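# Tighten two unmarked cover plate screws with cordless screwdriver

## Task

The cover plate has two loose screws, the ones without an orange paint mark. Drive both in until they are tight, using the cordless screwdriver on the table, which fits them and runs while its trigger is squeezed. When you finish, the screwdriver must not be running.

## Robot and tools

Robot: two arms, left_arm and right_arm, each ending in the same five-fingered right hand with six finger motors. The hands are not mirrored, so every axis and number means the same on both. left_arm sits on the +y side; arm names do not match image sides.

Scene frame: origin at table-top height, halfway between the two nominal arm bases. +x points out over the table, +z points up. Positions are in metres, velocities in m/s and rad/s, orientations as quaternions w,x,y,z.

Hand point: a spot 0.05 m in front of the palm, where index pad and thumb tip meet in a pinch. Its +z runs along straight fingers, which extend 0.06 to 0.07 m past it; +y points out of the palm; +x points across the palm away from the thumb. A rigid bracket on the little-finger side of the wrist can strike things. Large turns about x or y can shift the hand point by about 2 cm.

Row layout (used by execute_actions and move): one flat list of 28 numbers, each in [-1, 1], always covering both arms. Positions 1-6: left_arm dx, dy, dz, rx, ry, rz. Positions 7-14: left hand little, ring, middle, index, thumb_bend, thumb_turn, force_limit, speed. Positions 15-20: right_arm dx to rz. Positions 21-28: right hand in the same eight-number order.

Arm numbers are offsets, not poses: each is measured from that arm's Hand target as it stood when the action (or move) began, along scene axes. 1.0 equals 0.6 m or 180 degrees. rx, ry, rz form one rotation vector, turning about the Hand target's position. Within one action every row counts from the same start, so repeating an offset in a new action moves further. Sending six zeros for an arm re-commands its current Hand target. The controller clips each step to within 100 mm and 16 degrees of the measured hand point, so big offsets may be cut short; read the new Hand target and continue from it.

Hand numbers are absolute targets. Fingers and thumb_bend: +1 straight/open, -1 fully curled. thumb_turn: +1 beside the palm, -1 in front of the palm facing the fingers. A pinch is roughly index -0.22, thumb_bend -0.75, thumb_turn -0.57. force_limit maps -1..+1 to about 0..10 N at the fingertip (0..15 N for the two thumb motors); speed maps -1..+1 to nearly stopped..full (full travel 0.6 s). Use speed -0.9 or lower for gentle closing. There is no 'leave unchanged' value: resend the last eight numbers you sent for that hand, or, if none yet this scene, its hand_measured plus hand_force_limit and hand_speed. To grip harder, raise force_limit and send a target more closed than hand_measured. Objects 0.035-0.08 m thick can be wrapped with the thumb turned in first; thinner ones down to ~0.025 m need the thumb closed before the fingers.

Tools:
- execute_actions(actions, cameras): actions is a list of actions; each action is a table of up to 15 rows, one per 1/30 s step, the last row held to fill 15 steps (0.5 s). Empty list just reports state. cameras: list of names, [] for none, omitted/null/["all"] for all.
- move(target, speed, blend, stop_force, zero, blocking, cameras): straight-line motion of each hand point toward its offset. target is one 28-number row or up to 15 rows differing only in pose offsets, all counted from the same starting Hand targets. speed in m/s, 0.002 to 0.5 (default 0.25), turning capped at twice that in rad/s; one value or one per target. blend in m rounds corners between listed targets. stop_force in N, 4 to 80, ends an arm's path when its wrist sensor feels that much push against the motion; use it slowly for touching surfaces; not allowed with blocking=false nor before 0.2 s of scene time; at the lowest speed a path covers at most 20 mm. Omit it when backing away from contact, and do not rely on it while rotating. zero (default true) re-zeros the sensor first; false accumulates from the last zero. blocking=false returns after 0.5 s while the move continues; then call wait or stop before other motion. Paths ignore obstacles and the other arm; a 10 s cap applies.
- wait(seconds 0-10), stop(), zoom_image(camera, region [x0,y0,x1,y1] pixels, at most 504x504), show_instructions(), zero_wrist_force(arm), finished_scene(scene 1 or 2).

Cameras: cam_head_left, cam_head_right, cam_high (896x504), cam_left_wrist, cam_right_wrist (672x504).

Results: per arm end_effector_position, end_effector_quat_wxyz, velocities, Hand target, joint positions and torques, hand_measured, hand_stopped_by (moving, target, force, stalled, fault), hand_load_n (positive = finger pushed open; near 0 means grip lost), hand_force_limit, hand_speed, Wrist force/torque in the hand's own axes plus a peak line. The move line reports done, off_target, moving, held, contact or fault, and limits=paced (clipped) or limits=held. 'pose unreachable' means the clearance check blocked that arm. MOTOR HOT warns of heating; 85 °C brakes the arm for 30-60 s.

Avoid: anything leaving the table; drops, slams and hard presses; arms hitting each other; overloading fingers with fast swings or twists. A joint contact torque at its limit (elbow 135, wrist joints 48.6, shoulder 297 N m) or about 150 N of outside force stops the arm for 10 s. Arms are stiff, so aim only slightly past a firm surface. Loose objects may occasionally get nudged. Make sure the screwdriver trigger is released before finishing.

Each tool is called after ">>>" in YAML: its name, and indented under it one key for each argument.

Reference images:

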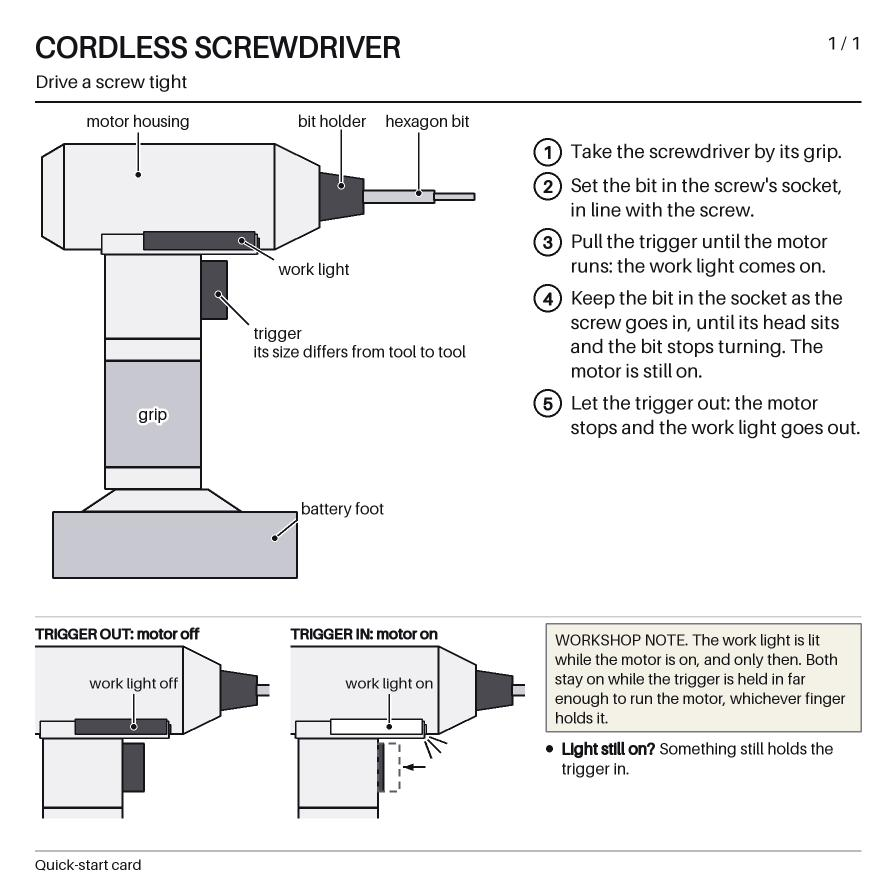

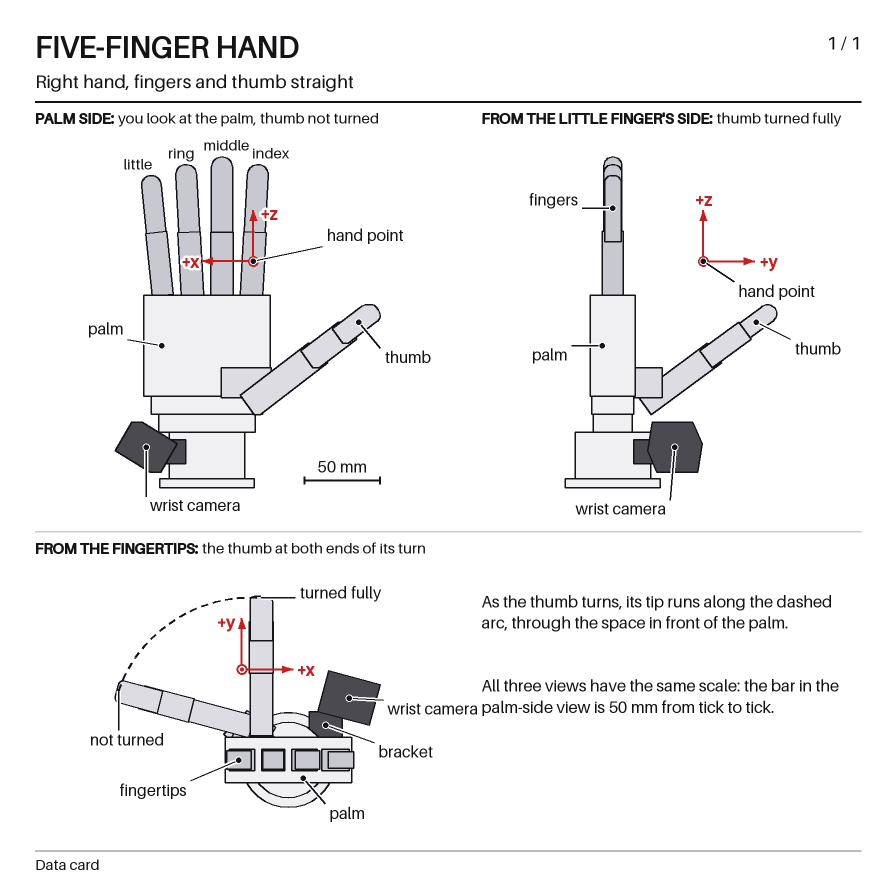

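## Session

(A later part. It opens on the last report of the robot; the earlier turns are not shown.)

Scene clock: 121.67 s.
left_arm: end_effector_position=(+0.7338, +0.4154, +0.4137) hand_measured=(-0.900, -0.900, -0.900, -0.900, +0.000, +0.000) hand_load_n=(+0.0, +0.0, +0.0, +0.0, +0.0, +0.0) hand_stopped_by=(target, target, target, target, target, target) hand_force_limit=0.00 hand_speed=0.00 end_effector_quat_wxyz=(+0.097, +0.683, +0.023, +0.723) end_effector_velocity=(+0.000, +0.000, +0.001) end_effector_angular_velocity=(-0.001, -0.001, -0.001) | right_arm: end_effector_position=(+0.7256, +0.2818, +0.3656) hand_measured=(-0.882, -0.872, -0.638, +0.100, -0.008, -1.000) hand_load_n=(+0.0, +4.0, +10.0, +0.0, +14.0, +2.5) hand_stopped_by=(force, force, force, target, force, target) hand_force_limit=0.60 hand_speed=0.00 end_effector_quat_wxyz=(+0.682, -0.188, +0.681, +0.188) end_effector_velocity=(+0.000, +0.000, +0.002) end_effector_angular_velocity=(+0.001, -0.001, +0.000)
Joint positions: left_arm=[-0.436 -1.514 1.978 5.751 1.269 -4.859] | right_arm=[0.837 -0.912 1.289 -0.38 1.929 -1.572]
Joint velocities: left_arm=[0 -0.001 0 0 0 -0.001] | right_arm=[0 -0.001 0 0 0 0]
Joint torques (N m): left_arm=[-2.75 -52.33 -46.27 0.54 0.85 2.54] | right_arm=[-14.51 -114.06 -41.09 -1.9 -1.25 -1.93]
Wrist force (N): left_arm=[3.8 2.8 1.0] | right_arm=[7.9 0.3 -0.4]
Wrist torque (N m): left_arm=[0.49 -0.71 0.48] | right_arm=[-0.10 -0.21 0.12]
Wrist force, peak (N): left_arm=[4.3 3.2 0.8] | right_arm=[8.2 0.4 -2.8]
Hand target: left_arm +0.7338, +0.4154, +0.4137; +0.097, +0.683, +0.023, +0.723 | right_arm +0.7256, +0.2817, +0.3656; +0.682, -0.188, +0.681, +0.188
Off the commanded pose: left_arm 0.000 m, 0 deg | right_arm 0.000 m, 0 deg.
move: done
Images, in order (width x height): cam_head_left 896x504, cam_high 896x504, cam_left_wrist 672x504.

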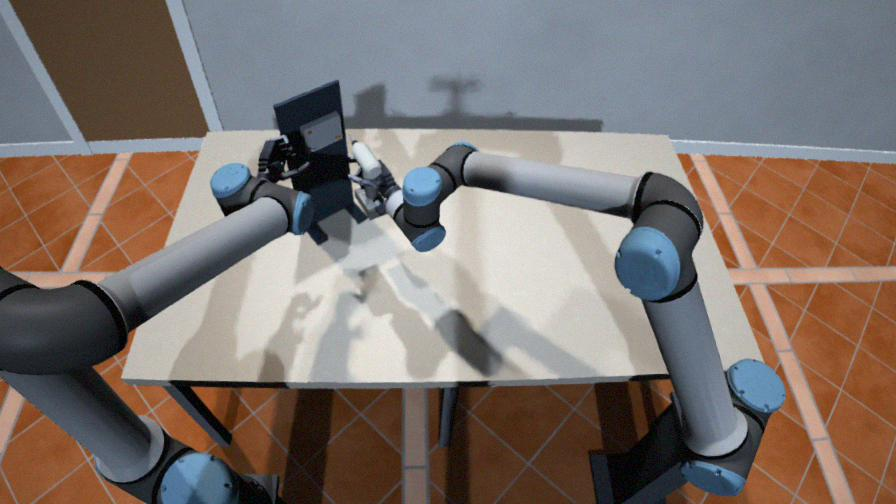

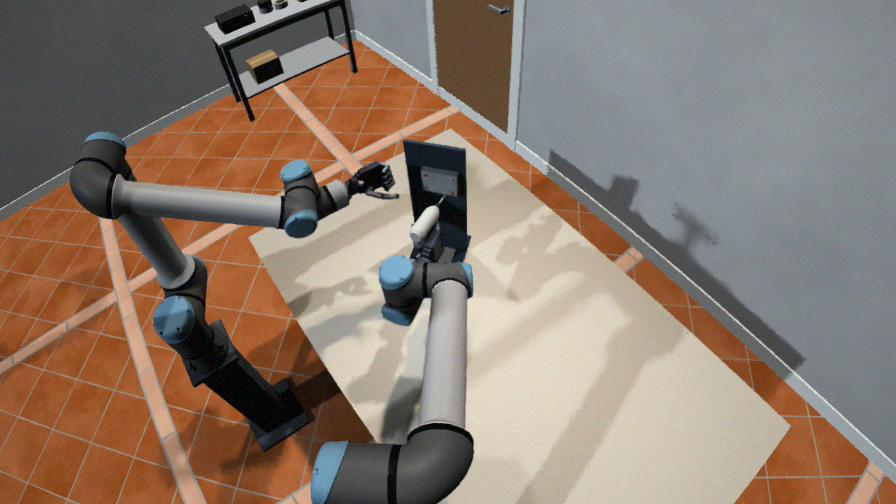

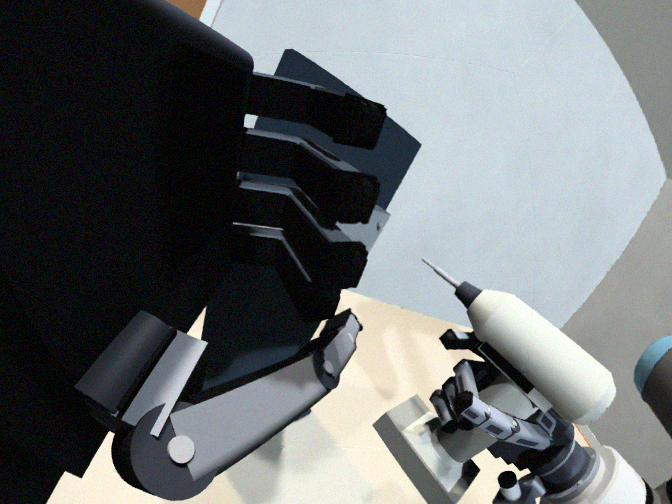

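>>> move:
  target: [0,0,0,0,0,0,1,1,1,1,1,1,0,0.0,0.0754,0.0687,0,0,0,0,-0.98,-0.98,-0.98,0.1,-0.98,-1,0.6,0]
  speed: 0.12
  cameras: []

>>> move:
  target: [0,0,0,0,0,0,1,1,1,1,1,1,0,0.0,0.0357,0.0215,0,0,0,0,-0.98,-0.98,-0.98,0.1,-0.98,-1,0.6,0]
  speed: 0.01
  stop_force: 4
  cameras: ["cam_left_wrist","cam_high"]

>>> zoom_image:
  camera: "cam_left_wrist"
  region: [350, 190, 410, 250]

>>> zoom_image:
  camera: "cam_high"
  region: [418, 165, 463, 200]

Scene clock: 123.93 s.
left_arm: end_effector_position=(+0.7338, +0.4154, +0.4137) hand_measured=(+1.000, +1.000, +1.000, +1.000, +1.000, +1.000) hand_load_n=(+0.0, +0.0, +0.0, +0.0, +0.0, +0.0) hand_stopped_by=(target, target, target, target, target, target) hand_force_limit=0.00 hand_speed=0.00 end_effector_quat_wxyz=(+0.097, +0.683, +0.023, +0.723) end_effector_velocity=(+0.000, +0.001, +0.000) end_effector_angular_velocity=(-0.001, +0.000, +0.001) | right_arm: end_effector_position=(+0.7709, +0.3230, +0.3658) hand_measured=(-0.882, -0.872, -0.638, +0.100, -0.008, -1.000) hand_load_n=(+0.5, +4.0, +10.0, +0.0, +14.0, +2.5) hand_stopped_by=(force, force, force, target, force, target) hand_force_limit=0.60 hand_speed=0.00 end_effector_quat_wxyz=(+0.682, -0.188, +0.681, +0.188) end_effector_velocity=(+0.000, +0.000, +0.001) end_effector_angular_velocity=(+0.001, -0.001, +0.000)
Joint positions: left_arm=[-0.436 -1.514 1.978 5.751 1.269 -4.859] | right_arm=[0.827 -0.815 1.121 -0.308 1.919 -1.572]
Joint velocities: left_arm=[0.001 0 0 0.001 0 -0.001] | right_arm=[0 -0.001 0 -0.001 0 0]
Joint torques (N m): left_arm=[-3.16 -52.56 -48.54 0.27 1.06 2.66] | right_arm=[14.6 -106.52 -52.86 -6.54 2.1 1.72]
Wrist force (N): left_arm=[3.9 2.9 0.7] | right_arm=[8.0 0.4 -0.4]
Wrist torque (N m): left_arm=[0.52 -0.74 0.46] | right_arm=[-0.11 -0.22 0.12]
Wrist force, peak (N): left_arm=[4.2 3.2 0.8] | right_arm=[8.3 -0.4 -2.5]
Hand target: left_arm +0.7338, +0.4154, +0.4137; +0.097, +0.683, +0.023, +0.723 | right_arm +0.7709, +0.3230, +0.3657; +0.682, -0.188, +0.681, +0.188
Off the commanded pose: left_arm 0.000 m, 0 deg | right_arm 0.000 m, 0 deg.
move: done
No camera images: "cameras" was empty.

Scene clock: 126.07 s.
left_arm: end_effector_position=(+0.7338, +0.4154, +0.4137) hand_measured=(+1.000, +1.000, +1.000, +1.000, +1.000, +1.000) hand_load_n=(+0.0, +0.0, +0.0, +0.0, +0.0, +0.0) hand_stopped_by=(target, target, target, target, target, target) hand_force_limit=0.00 hand_speed=0.00 end_effector_quat_wxyz=(+0.097, +0.683, +0.023, +0.723) end_effector_velocity=(+0.000, +0.000, -0.001) end_effector_angular_velocity=(+0.000, +0.001, +0.000) | right_arm: end_effector_position=(+0.7775, +0.3270, +0.3657) hand_measured=(-0.882, -0.872, -0.638, +0.100, -0.008, -1.000) hand_load_n=(+0.0, +4.0, +10.0, +0.0, +14.0, +2.5) hand_stopped_by=(force, force, force, target, force, target) hand_force_limit=0.60 hand_speed=0.00 end_effector_quat_wxyz=(+0.682, -0.188, +0.681, +0.188) end_effector_velocity=(+0.000, +0.000, -0.001) end_effector_angular_velocity=(+0.000, +0.000, +0.000)
Joint positions: left_arm=[-0.436 -1.514 1.978 5.751 1.269 -4.859] | right_arm=[0.824 -0.803 1.1 -0.299 1.916 -1.572]
Joint velocities: left_arm=[0 0.001 0 0 0 0] | right_arm=[0 0.001 0 -0.001 0 0]
Joint torques (N m): left_arm=[-2.82 -54.04 -49.99 0.44 0.81 2.48] | right_arm=[14.95 -125.5 -43.28 -5.98 2.09 1.66]
Wrist force (N): left_arm=[4.0 3.0 0.3] | right_arm=[8.0 0.3 -1.0]
Wrist torque (N m): left_arm=[0.57 -0.74 0.46] | right_arm=[-0.07 -0.20 0.12]
Wrist force, peak (N): left_arm=[4.1 3.2 0.9] | right_arm=[11.4 0.9 -10.5]
Hand target: left_arm +0.7338, +0.4154, +0.4137; +0.097, +0.683, +0.023, +0.723 | right_arm +0.7775, +0.3270, +0.3657; +0.682, -0.188, +0.681, +0.188
Off the commanded pose: left_arm 0.000 m, 0 deg | right_arm 0.017 m, 0 deg.
move: contact (right_arm)
Images, in order (width x height): cam_high 896x504, cam_left_wrist 672x504.

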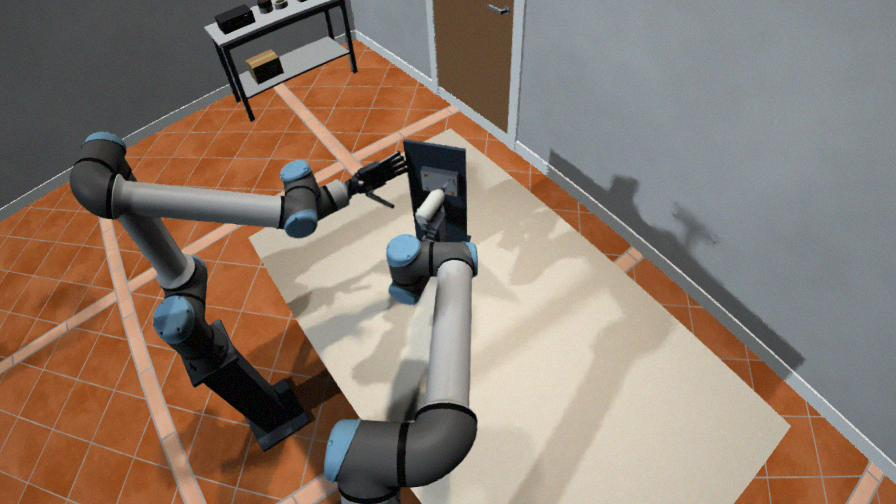

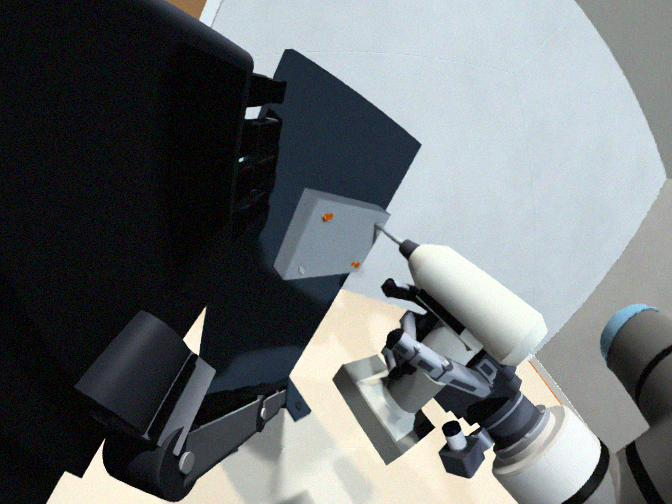

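Scaled by 8.400 from the camera's 672x504 image, which has a finer 960x720 frame.

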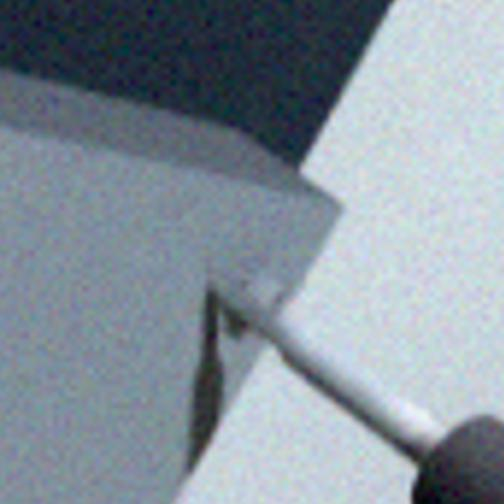

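Scaled by 11.200.

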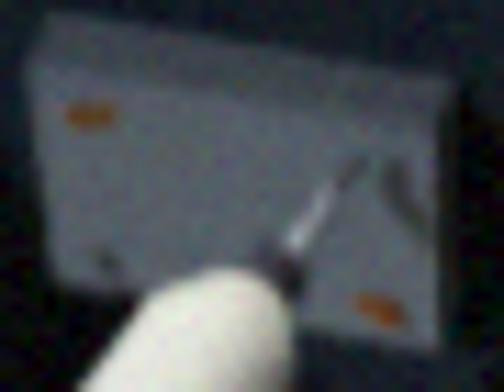

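>>> move:
  target:
    - [0,0,0,0,0,0,1,1,1,1,1,1,0,0.0,-0.0171,-0.0103,0,0,0,0,-0.98,-0.98,-0.98,0.1,-0.98,-1,0.6,0]
    - [0,0,0,0,0,0,1,1,1,1,1,1,0,0.0,-0.009,-0.0238,0,0,0,0,-0.98,-0.98,-0.98,0.1,-0.98,-1,0.6,0]
  speed: 0.08
  cameras: []

>>> move:
  target: [0,0,0,0,0,0,1,1,1,1,1,1,0,0.0,0.0357,0.0215,0,0,0,0,-0.98,-0.98,-0.98,0.1,-0.98,-1,0.6,0]
  speed: 0.01
  stop_force: 4
  cameras: ["cam_left_wrist","cam_high"]

>>> zoom_image:
  camera: "cam_left_wrist"
  region: [350, 190, 410, 250]

>>> zoom_image:
  camera: "cam_high"
  region: [418, 165, 463, 200]

Scene clock: 128.33 s.
left_arm: end_effector_position=(+0.7338, +0.4154, +0.4137) hand_measured=(+1.000, +1.000, +1.000, +1.000, +1.000, +1.000) hand_load_n=(+0.0, +0.0, +0.0, +0.0, +0.0, +0.0) hand_stopped_by=(target, target, target, target, target, target) hand_force_limit=0.00 hand_speed=0.00 end_effector_quat_wxyz=(+0.097, +0.683, +0.023, +0.723) end_effector_velocity=(+0.000, +0.000, +0.000) end_effector_angular_velocity=(-0.001, +0.000, +0.000) | right_arm: end_effector_position=(+0.7722, +0.3126, +0.3658) hand_measured=(-0.882, -0.872, -0.638, +0.100, -0.008, -1.000) hand_load_n=(+0.0, +4.0, +10.5, +0.0, +14.5, +2.5) hand_stopped_by=(force, force, force, target, force, target) hand_force_limit=0.60 hand_speed=0.00 end_effector_quat_wxyz=(+0.682, -0.188, +0.681, +0.188) end_effector_velocity=(-0.001, +0.002, +0.001) end_effector_angular_velocity=(+0.001, -0.001, -0.001)
Joint positions: left_arm=[-0.436 -1.514 1.978 5.751 1.269 -4.859] | right_arm=[0.819 -0.83 1.147 -0.319 1.911 -1.572]
Joint velocities: left_arm=[-0.001 0 0 0 -0.001 -0.001] | right_arm=[0.002 0.002 -0.004 0.001 0.003 0]
Joint torques (N m): left_arm=[-3.22 -52.37 -51.31 0.11 0.78 2.51] | right_arm=[12.77 -103.69 -53.79 -1.6 1.9 1.96]
Wrist force (N): left_arm=[3.7 2.9 1.1] | right_arm=[8.1 0.3 -0.5]
Wrist torque (N m): left_arm=[0.49 -0.72 0.44] | right_arm=[-0.11 -0.25 0.14]
Wrist force, peak (N): left_arm=[4.3 3.2 0.9] | right_arm=[8.5 0.3 -0.8]
Hand target: left_arm +0.7338, +0.4154, +0.4137; +0.097, +0.683, +0.023, +0.723 | right_arm +0.7721, +0.3127, +0.3657; +0.682, -0.188, +0.681, +0.188
Off the commanded pose: left_arm 0.000 m, 0 deg | right_arm 0.000 m, 0 deg.
move: done
No camera images: "cameras" was empty.

Scene clock: 130.37 s.
left_arm: end_effector_position=(+0.7338, +0.4154, +0.4137) hand_measured=(+1.000, +1.000, +1.000, +1.000, +1.000, +1.000) hand_load_n=(+0.0, +0.0, +0.0, +0.0, +0.0, +0.0) hand_stopped_by=(target, target, target, target, target, target) hand_force_limit=0.00 hand_speed=0.00 end_effector_quat_wxyz=(+0.097, +0.683, +0.023, +0.723) end_effector_velocity=(+0.000, +0.000, +0.000) end_effector_angular_velocity=(-0.001, -0.001, +0.000) | right_arm: end_effector_position=(+0.7778, +0.3162, +0.3657) hand_measured=(-0.882, -0.872, -0.638, +0.100, -0.008, -1.000) hand_load_n=(+0.5, +4.5, +10.0, +0.0, +14.0, +2.0) hand_stopped_by=(force, force, force, target, force, target) hand_force_limit=0.60 hand_speed=0.00 end_effector_quat_wxyz=(+0.682, -0.188, +0.681, +0.188) end_effector_velocity=(+0.000, +0.000, -0.001) end_effector_angular_velocity=(+0.000, +0.000, +0.000)
Joint positions: left_arm=[-0.436 -1.514 1.978 5.751 1.269 -4.859] | right_arm=[0.817 -0.819 1.129 -0.311 1.909 -1.572]
Joint velocities: left_arm=[0 0 0 -0.001 0 -0.001] | right_arm=[0 0.001 0 -0.001 0 0]
Joint torques (N m): left_arm=[0.89 -48.59 -51.32 -0.07 1.55 2.63] | right_arm=[14.4 -124.81 -43.57 -6.25 2.26 1.89]
Wrist force (N): left_arm=[4.1 2.8 0.5] | right_arm=[8.5 0.5 -1.0]
Wrist torque (N m): left_arm=[0.51 -0.76 0.47] | right_arm=[-0.08 -0.32 0.15]
Wrist force, peak (N): left_arm=[4.5 2.7 0.6] | right_arm=[10.5 1.2 -10.3]
Hand target: left_arm +0.7338, +0.4154, +0.4137; +0.097, +0.683, +0.023, +0.723 | right_arm +0.7778, +0.3162, +0.3657; +0.682, -0.188, +0.681, +0.188
Off the commanded pose: left_arm 0.000 m, 0 deg | right_arm 0.018 m, 0 deg.
move: contact (right_arm)
Images, in order (width x height): cam_high 896x504, cam_left_wrist 672x504.

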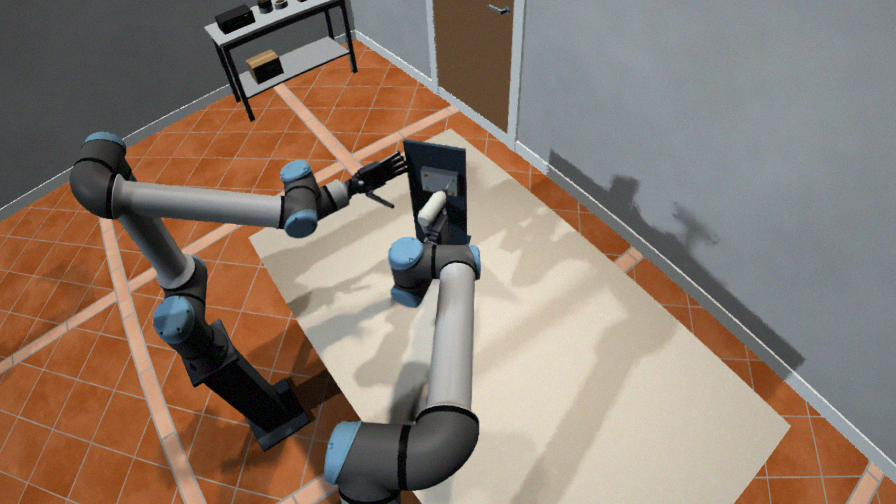

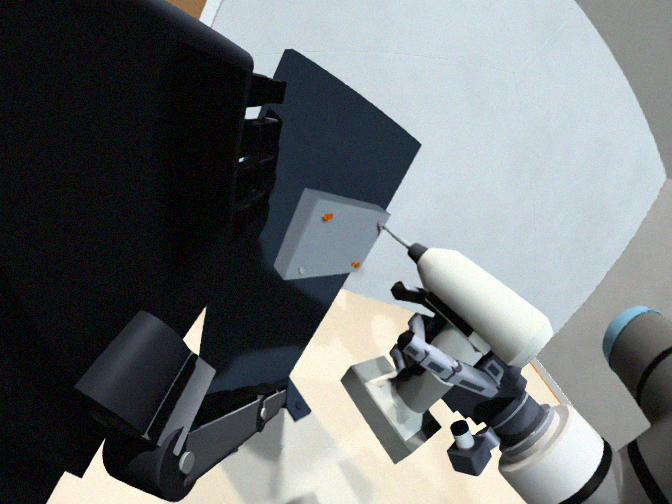

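Scaled by 8.400 from the camera's 672x504 image, which has a finer 960x720 frame.

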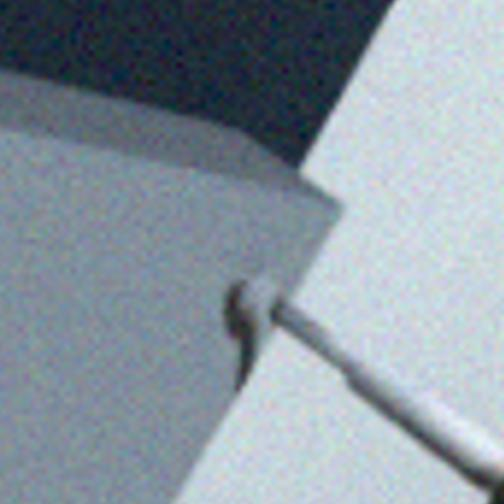

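Scaled by 11.200.

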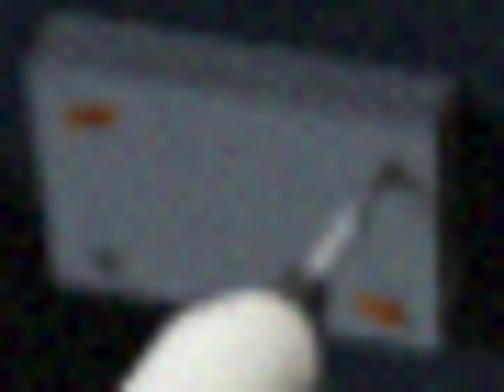

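>>> wait:
  seconds: 0
  cameras: ["cam_right_wrist","cam_left_wrist"]

>>> zoom_image:
  camera: "cam_right_wrist"
  region: [320, 130, 440, 220]

>>> zoom_image:
  camera: "cam_left_wrist"
  region: [370, 212, 394, 236]

Scene clock: 131.10 s.
left_arm: end_effector_position=(+0.7338, +0.4154, +0.4137) hand_measured=(+1.000, +1.000, +1.000, +1.000, +1.000, +1.000) hand_load_n=(+0.0, +0.0, +0.0, +0.0, +0.0, +0.0) hand_stopped_by=(target, target, target, target, target, target) hand_force_limit=0.00 hand_speed=0.00 end_effector_quat_wxyz=(+0.097, +0.683, +0.023, +0.723) end_effector_velocity=(+0.000, +0.000, +0.001) end_effector_angular_velocity=(-0.001, -0.001, +0.000) | right_arm: end_effector_position=(+0.7778, +0.3162, +0.3657) hand_measured=(-0.882, -0.872, -0.638, +0.100, -0.008, -1.000) hand_load_n=(+0.5, +4.5, +10.0, +0.0, +14.0, +2.0) hand_stopped_by=(force, force, force, target, force, target) hand_force_limit=0.60 hand_speed=0.00 end_effector_quat_wxyz=(+0.682, -0.188, +0.681, +0.188) end_effector_velocity=(+0.001, +0.000, -0.003) end_effector_angular_velocity=(-0.001, +0.001, -0.001)
Joint positions: left_arm=[-0.436 -1.514 1.978 5.751 1.269 -4.859] | right_arm=[0.817 -0.819 1.129 -0.311 1.909 -1.572]
Joint velocities: left_arm=[0 -0.001 0 0 0 0] | right_arm=[0 0.002 0 -0.001 0 0]
Joint torques (N m): left_arm=[-0.38 -51.58 -51.59 -0.09 0.97 2.31] | right_arm=[14.33 -125.03 -44.56 -5.74 1.99 1.87]
Wrist force (N): left_arm=[3.5 3.1 0.7] | right_arm=[8.4 0.4 -1.0]
Wrist torque (N m): left_arm=[0.55 -0.68 0.44] | right_arm=[-0.09 -0.30 0.15]
Wrist force, peak (N): left_arm=[4.1 3.4 0.6] | right_arm=[8.4 0.3 -1.1]
Hand target: left_arm +0.7338, +0.4154, +0.4137; +0.097, +0.683, +0.023, +0.723 | right_arm +0.7778, +0.3162, +0.3657; +0.682, -0.188, +0.681, +0.188
Off the commanded pose: left_arm 0.000 m, 0 deg | right_arm 0.018 m, 0 deg.
Images, in order (width x height): cam_left_wrist 672x504, cam_right_wrist 672x504.

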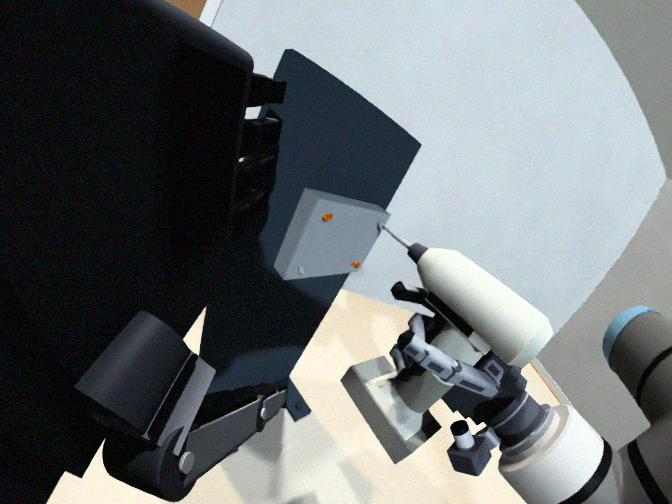

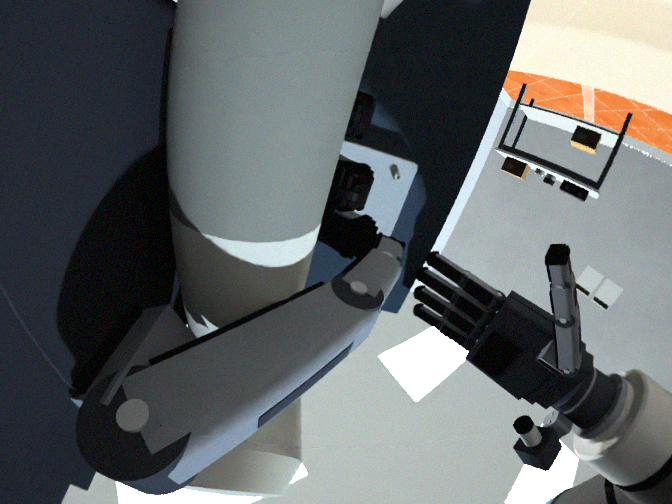

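Scaled by 4.200 from the camera's 672x504 image, which has a finer 960x720 frame.

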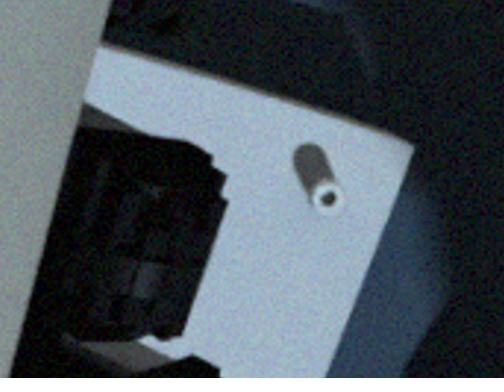

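Scaled by 21.000 from the camera's 672x504 image, which has a finer 960x720 frame.

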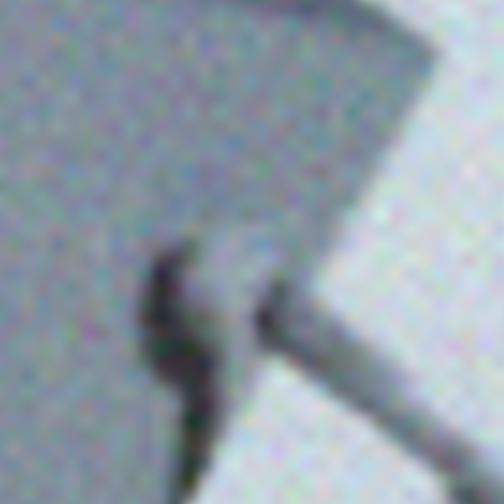

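>>> move:
  target:
    - [0,0,0,0,0,0,1,1,1,1,1,1,0,0.0,-0.00714,-0.0043,0,0,0,0,-0.98,-0.98,-0.98,-0.9,-0.98,-1,0.3,0.2]
    - [0,0,0,0,0,0,1,1,1,1,1,1,0,0.0,-0.00714,-0.0043,0.00217,0,0,0,-0.98,-0.98,-0.98,-0.9,-0.98,-1,0.3,0.2]
  speed: 0.03
  cameras: []

>>> move:
  target: [0,0,0,0,0,0,1,1,1,1,1,1,0,0.0,0.0243,0.0146,0,0,0,0,-0.98,-0.98,-0.98,-0.9,-0.98,-1,0.3,0.2]
  speed: 0.008
  stop_force: 6
  cameras: ["cam_left_wrist","cam_right_wrist"]

>>> zoom_image:
  camera: "cam_left_wrist"
  region: [370, 212, 394, 236]

>>> zoom_image:
  camera: "cam_left_wrist"
  region: [350, 190, 410, 250]

Scene clock: 132.37 s.
left_arm: end_effector_position=(+0.7338, +0.4154, +0.4137) hand_measured=(+1.000, +1.000, +1.000, +1.000, +1.000, +1.000) hand_load_n=(+0.0, +0.0, +0.0, +0.0, +0.0, +0.0) hand_stopped_by=(target, target, target, target, target, target) hand_force_limit=0.00 hand_speed=0.00 end_effector_quat_wxyz=(+0.097, +0.683, +0.023, +0.723) end_effector_velocity=(+0.000, -0.001, +0.000) end_effector_angular_velocity=(+0.000, +0.000, -0.002) | right_arm: end_effector_position=(+0.7735, +0.3137, +0.3671) hand_measured=(-0.882, -0.872, -0.638, -0.864, -0.008, -1.000) hand_load_n=(+0.0, +3.0, +9.5, +13.5, +14.5, +2.5) hand_stopped_by=(force, force, force, force, force, target) hand_force_limit=0.30 hand_speed=0.20 end_effector_quat_wxyz=(+0.682, -0.188, +0.681, +0.188) end_effector_velocity=(+0.000, +0.000, +0.001) end_effector_angular_velocity=(+0.001, -0.001, +0.000)
Joint positions: left_arm=[-0.436 -1.514 1.978 5.751 1.269 -4.859] | right_arm=[0.818 -0.828 1.141 -0.315 1.91 -1.572]
Joint velocities: left_arm=[-0.001 0.001 0 0 0.001 0] | right_arm=[0 -0.001 0 -0.001 0 0]
Joint torques (N m): left_arm=[6.78 -51.45 -49.55 -0.09 1.06 2.43] | right_arm=[4.74 -110.76 -48.98 -3.25 0.49 1.61]
Wrist force (N): left_arm=[3.7 2.8 0.9] | right_arm=[8.0 0.4 -0.4]
Wrist torque (N m): left_arm=[0.50 -0.71 0.44] | right_arm=[-0.11 -0.24 0.12]
Wrist force, peak (N): left_arm=[4.1 3.2 0.6] | right_arm=[8.4 0.3 -1.1]
Hand target: left_arm +0.7338, +0.4154, +0.4137; +0.097, +0.683, +0.023, +0.723 | right_arm +0.7735, +0.3136, +0.3670; +0.682, -0.188, +0.681, +0.188
Off the commanded pose: left_arm 0.000 m, 0 deg | right_arm 0.000 m, 0 deg.
move: done
No camera images: "cameras" was empty.

Scene clock: 134.77 s.
left_arm: end_effector_position=(+0.7338, +0.4154, +0.4137) hand_measured=(+1.000, +1.000, +1.000, +1.000, +1.000, +1.000) hand_load_n=(+0.0, +0.0, +0.0, +0.0, +0.0, +0.0) hand_stopped_by=(target, target, target, target, target, target) hand_force_limit=0.00 hand_speed=0.00 end_effector_quat_wxyz=(+0.097, +0.683, +0.023, +0.723) end_effector_velocity=(+0.000, -0.001, +0.001) end_effector_angular_velocity=(-0.001, -0.001, -0.001) | right_arm: end_effector_position=(+0.7843, +0.3201, +0.3670) hand_measured=(-0.882, -0.872, -0.638, -0.864, -0.008, -1.000) hand_load_n=(+0.0, +1.5, +9.0, +11.5, +15.5, +2.5) hand_stopped_by=(force, force, force, force, force, target) hand_force_limit=0.30 hand_speed=0.20 end_effector_quat_wxyz=(+0.682, -0.188, +0.681, +0.188) end_effector_velocity=(+0.000, +0.000, +0.000) end_effector_angular_velocity=(+0.001, -0.001, +0.000)
Joint positions: left_arm=[-0.436 -1.514 1.978 5.751 1.269 -4.859] | right_arm=[0.814 -0.808 1.107 -0.301 1.906 -1.572]
Joint velocities: left_arm=[-0.001 -0.001 0 -0.001 0 -0.001] | right_arm=[0 0 0 -0.001 0 0]
Joint torques (N m): left_arm=[4.25 -49.51 -50.29 -0.07 1.02 2.34] | right_arm=[12.44 -125.53 -41.9 -6.3 2.04 1.45]
Wrist force (N): left_arm=[3.7 2.7 0.8] | right_arm=[8.3 0.4 -0.6]
Wrist torque (N m): left_arm=[0.48 -0.71 0.44] | right_arm=[-0.10 -0.27 0.14]
Wrist force, peak (N): left_arm=[4.4 3.0 0.9] | right_arm=[13.5 -0.5 -14.2]
Hand target: left_arm +0.7338, +0.4154, +0.4137; +0.097, +0.683, +0.023, +0.723 | right_arm +0.7843, +0.3201, +0.3670; +0.682, -0.188, +0.681, +0.188
Off the commanded pose: left_arm 0.000 m, 0 deg | right_arm 0.004 m, 0 deg.
move: contact (right_arm)
Images, in order (width x height): cam_left_wrist 672x504, cam_right_wrist 672x504.

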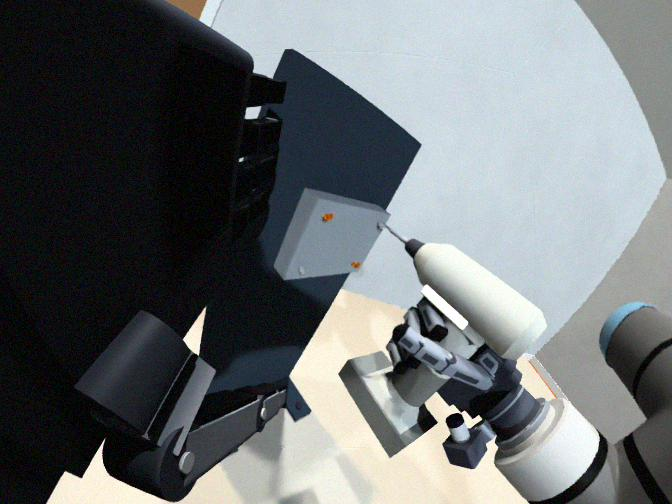

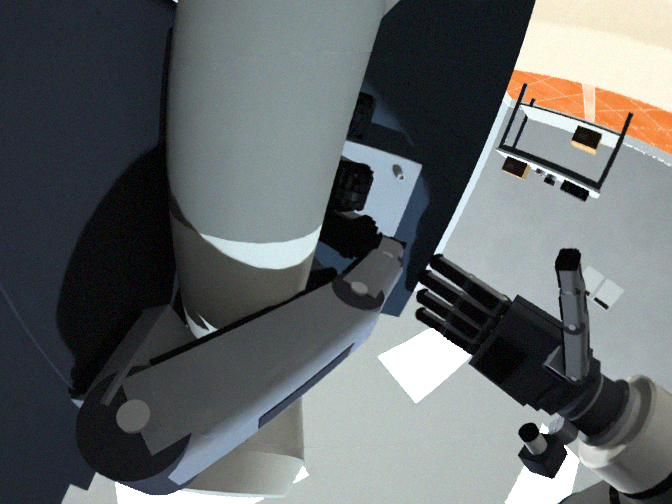

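Scaled by 21.000 from the camera's 672x504 image, which has a finer 960x720 frame.

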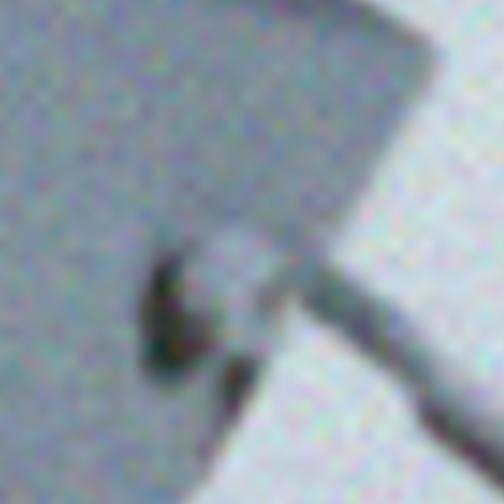

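Scaled by 8.400 from the camera's 672x504 image, which has a finer 960x720 frame.

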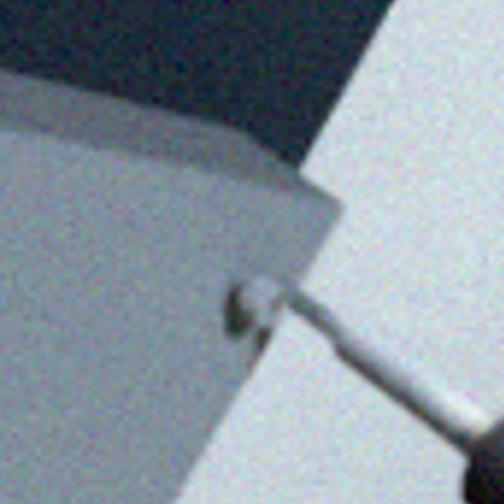

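>>> move:
  target:
    - [0,0,0,0,0,0,1,1,1,1,1,1,0,0.0,-0.0171,-0.0103,0,0,0,0,-0.98,-0.98,-0.98,-0.9,-0.98,-1,0.3,0.2]
    - [0,0,0,0,0,0,1,1,1,1,1,1,0,0.0,-0.0161,-0.012,-0.0055,0,0,0,-0.98,-0.98,-0.98,-0.9,-0.98,-1,0.3,0.2]
  speed: 0.04
  cameras: []

>>> move:
  target: [0,0,0,0,0,0,1,1,1,1,1,1,0,0.0,0.0314,0.0189,0,0,0,0,-0.98,-0.98,-0.98,-0.9,-0.98,-1,0.3,0.2]
  speed: 0.008
  stop_force: 5
  cameras: ["cam_left_wrist"]

>>> zoom_image:
  camera: "cam_left_wrist"
  region: [370, 212, 394, 236]

>>> zoom_image:
  camera: "cam_left_wrist"
  region: [350, 190, 410, 250]

Scene clock: 136.63 s.
left_arm: end_effector_position=(+0.7338, +0.4154, +0.4137) hand_measured=(+1.000, +1.000, +1.000, +1.000, +1.000, +1.000) hand_load_n=(+0.0, +0.0, +0.0, +0.0, +0.0, +0.0) hand_stopped_by=(target, target, target, target, target, target) hand_force_limit=0.00 hand_speed=0.00 end_effector_quat_wxyz=(+0.097, +0.683, +0.023, +0.723) end_effector_velocity=(+0.000, +0.000, +0.000) end_effector_angular_velocity=(-0.001, +0.000, +0.000) | right_arm: end_effector_position=(+0.7745, +0.3129, +0.3636) hand_measured=(-0.882, -0.872, -0.638, -0.864, -0.008, -1.000) hand_load_n=(+0.5, +1.5, +9.0, +12.0, +15.5, +2.5) hand_stopped_by=(force, force, force, force, force, target) hand_force_limit=0.30 hand_speed=0.20 end_effector_quat_wxyz=(+0.682, -0.188, +0.681, +0.188) end_effector_velocity=(+0.000, +0.000, +0.001) end_effector_angular_velocity=(-0.001, +0.001, +0.000)
Joint positions: left_arm=[-0.436 -1.514 1.978 5.751 1.269 -4.859] | right_arm=[0.817 -0.826 1.144 -0.32 1.909 -1.572]
Joint velocities: left_arm=[0 0 0 0 0 -0.001] | right_arm=[0 0 -0.003 0.004 0 0]
Joint torques (N m): left_arm=[11.29 -50.28 -49.66 -0.37 0.86 2.13] | right_arm=[-9.2 -117.26 -52.94 -1.24 -0.69 0.91]
Wrist force (N): left_arm=[4.0 3.0 0.2] | right_arm=[7.8 0.1 -0.3]
Wrist torque (N m): left_arm=[0.56 -0.74 0.46] | right_arm=[-0.16 -0.22 0.11]
Wrist force, peak (N): left_arm=[4.2 3.3 0.6] | right_arm=[8.7 0.2 -0.7]
Hand target: left_arm +0.7338, +0.4154, +0.4137; +0.097, +0.683, +0.023, +0.723 | right_arm +0.7746, +0.3129, +0.3637; +0.682, -0.188, +0.681, +0.188
Off the commanded pose: left_arm 0.000 m, 0 deg | right_arm 0.000 m, 0 deg.
move: done
No camera images: "cameras" was empty.

Scene clock: 139.13 s.
left_arm: end_effector_position=(+0.7338, +0.4154, +0.4137) hand_measured=(+1.000, +1.000, +1.000, +1.000, +1.000, +1.000) hand_load_n=(+0.0, +0.0, +0.0, +0.0, +0.0, +0.0) hand_stopped_by=(target, target, target, target, target, target) hand_force_limit=0.00 hand_speed=0.00 end_effector_quat_wxyz=(+0.097, +0.683, +0.023, +0.723) end_effector_velocity=(+0.000, +0.001, +0.000) end_effector_angular_velocity=(-0.001, -0.001, +0.001) | right_arm: end_effector_position=(+0.7851, +0.3192, +0.3637) hand_measured=(-0.882, -0.872, -0.638, -0.864, -0.008, -1.000) hand_load_n=(+0.0, +1.5, +9.0, +11.5, +16.0, +3.0) hand_stopped_by=(force, force, force, force, force, target) hand_force_limit=0.30 hand_speed=0.20 end_effector_quat_wxyz=(+0.682, -0.188, +0.681, +0.188) end_effector_velocity=(+0.000, +0.000, -0.001) end_effector_angular_velocity=(+0.000, +0.000, +0.000)
Joint positions: left_arm=[-0.436 -1.514 1.978 5.751 1.269 -4.859] | right_arm=[0.813 -0.807 1.111 -0.306 1.905 -1.572]
Joint velocities: left_arm=[0.001 0 0 -0.001 0 0] | right_arm=[0 0.001 0 -0.001 0 0]
Joint torques (N m): left_arm=[6.42 -49.22 -48.67 -0.29 1.14 2.69] | right_arm=[12.28 -127.2 -45.7 -6.83 2.29 0.1]
Wrist force (N): left_arm=[3.8 2.8 0.5] | right_arm=[10.3 0.6 -5.7]
Wrist torque (N m): left_arm=[0.52 -0.72 0.44] | right_arm=[0.15 -0.16 0.23]
Wrist force, peak (N): left_arm=[4.4 3.1 0.7] | right_arm=[16.2 1.2 -23.1]
Hand target: left_arm +0.7338, +0.4154, +0.4137; +0.097, +0.683, +0.023, +0.723 | right_arm +0.7851, +0.3192, +0.3637; +0.682, -0.188, +0.681, +0.188
Off the commanded pose: left_arm 0.000 m, 0 deg | right_arm 0.010 m, 0 deg.
move: contact (right_arm)
Images, in order (width x height): cam_left_wrist 672x504.

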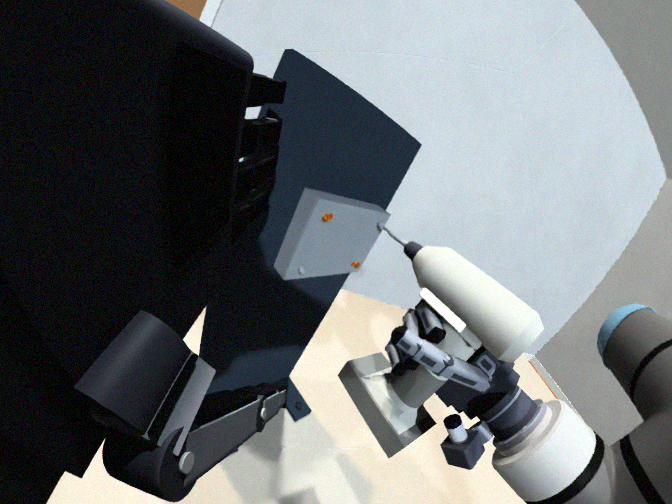

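Scaled by 21.000 from the camera's 672x504 image, which has a finer 960x720 frame.

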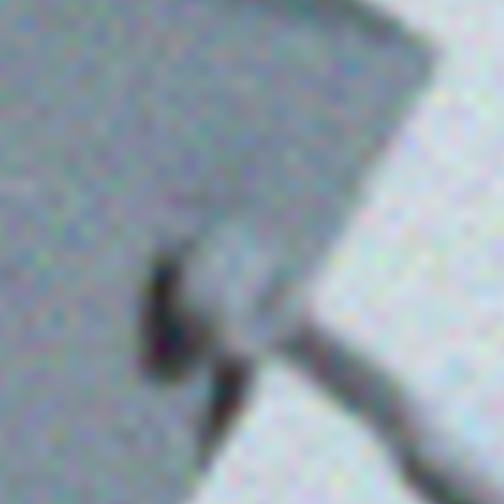

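Scaled by 8.400 from the camera's 672x504 image, which has a finer 960x720 frame.

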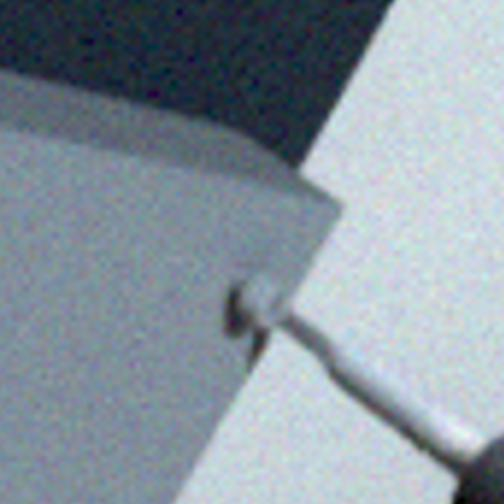

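>>> move:
  target:
    - [0,0,0,0,0,0,1,1,1,1,1,1,0,0.0,-0.0428,-0.0258,0,0,0,0,-0.98,-0.98,-0.98,0.1,-0.98,-1,0.6,0]
    - [0,0,0,0,0,0,1,1,1,1,1,1,0,0.0,0.013,-0.1187,0.0667,0,0,0,-0.98,-0.98,-0.98,0.1,-0.98,-1,0.6,0]
  speed: 0.1
  cameras: ["cam_right_wrist","cam_left_wrist"]

>>> zoom_image:
  camera: "cam_right_wrist"
  region: [320, 130, 440, 220]

>>> zoom_image:
  camera: "cam_left_wrist"
  region: [365, 210, 395, 240]

Scene clock: 141.27 s.
left_arm: end_effector_position=(+0.7338, +0.4154, +0.4137) hand_measured=(+1.000, +1.000, +1.000, +1.000, +1.000, +1.000) hand_load_n=(+0.0, +0.0, -0.5, +0.0, +0.0, +0.0) hand_stopped_by=(target, target, target, target, target, target) hand_force_limit=0.00 hand_speed=0.00 end_effector_quat_wxyz=(+0.097, +0.683, +0.023, +0.723) end_effector_velocity=(+0.000, +0.000, +0.000) end_effector_angular_velocity=(+0.000, +0.000, +0.001) | right_arm: end_effector_position=(+0.7930, +0.2478, +0.4035) hand_measured=(-0.882, -0.872, -0.638, +0.100, -0.008, -1.000) hand_load_n=(+0.5, +5.0, +10.0, +0.0, +14.0, +2.5) hand_stopped_by=(force, force, force, target, force, target) hand_force_limit=0.60 hand_speed=0.00 end_effector_quat_wxyz=(+0.682, -0.188, +0.681, +0.188) end_effector_velocity=(-0.001, +0.002, -0.002) end_effector_angular_velocity=(+0.001, -0.001, +0.000)
Joint positions: left_arm=[-0.436 -1.514 1.978 5.751 1.269 -4.859] | right_arm=[0.756 -0.926 1.244 -0.319 1.848 -1.572]
Joint velocities: left_arm=[0 0 0 0 -0.001 0] | right_arm=[0.003 0.003 -0.002 -0.003 0.002 0]
Joint torques (N m): left_arm=[4.3 -45.62 -48.23 -0.84 0.95 2.08] | right_arm=[13 -103.53 -52.93 -6.96 2.03 1.96]
Wrist force (N): left_arm=[3.7 3.3 0.6] | right_arm=[8.2 0.5 -0.5]
Wrist torque (N m): left_arm=[0.58 -0.71 0.46] | right_arm=[-0.09 -0.24 0.14]
Wrist force, peak (N): left_arm=[4.3 3.2 0.4] | right_arm=[10.2 0.5 -5.6]
Hand target: left_arm +0.7338, +0.4154, +0.4137; +0.097, +0.683, +0.023, +0.723 | right_arm +0.7929, +0.2479, +0.4036; +0.682, -0.188, +0.681, +0.188
Off the commanded pose: left_arm 0.000 m, 0 deg | right_arm 0.000 m, 0 deg.
move: done
Images, in order (width x height): cam_left_wrist 672x504, cam_right_wrist 672x504.

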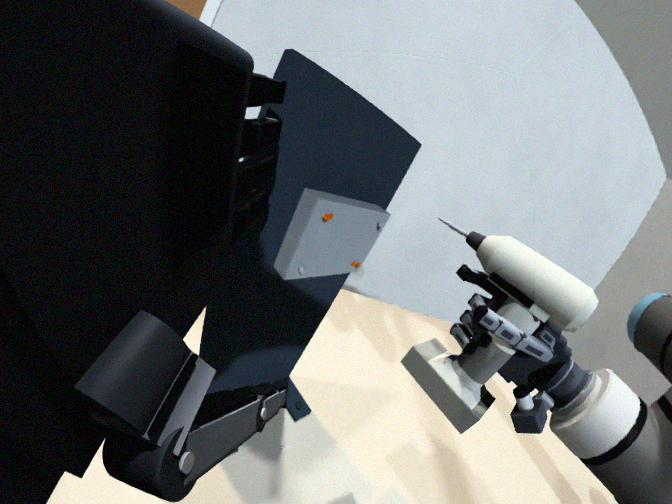

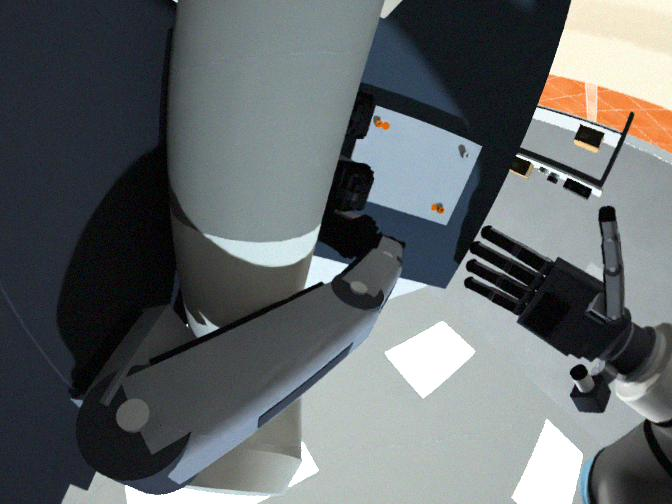

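Scaled by 4.200 from the camera's 672x504 image, which has a finer 960x720 frame.

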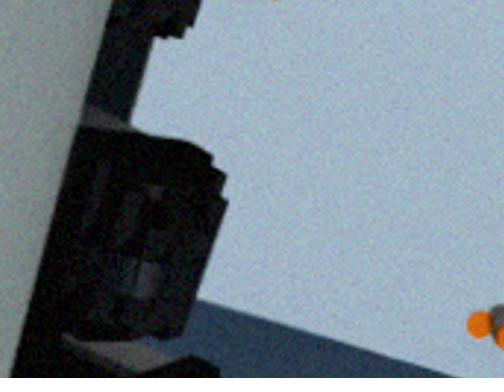

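Scaled by 16.800 from the camera's 672x504 image, which has a finer 960x720 frame.

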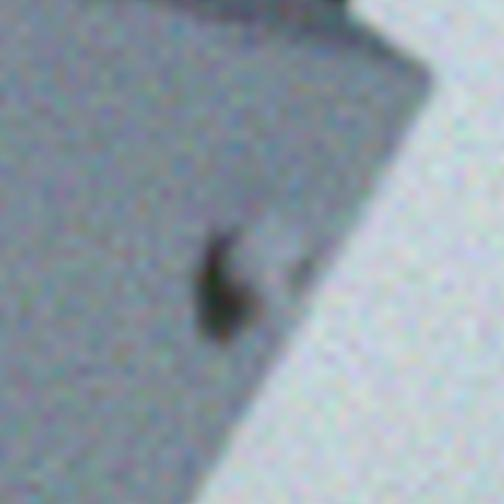

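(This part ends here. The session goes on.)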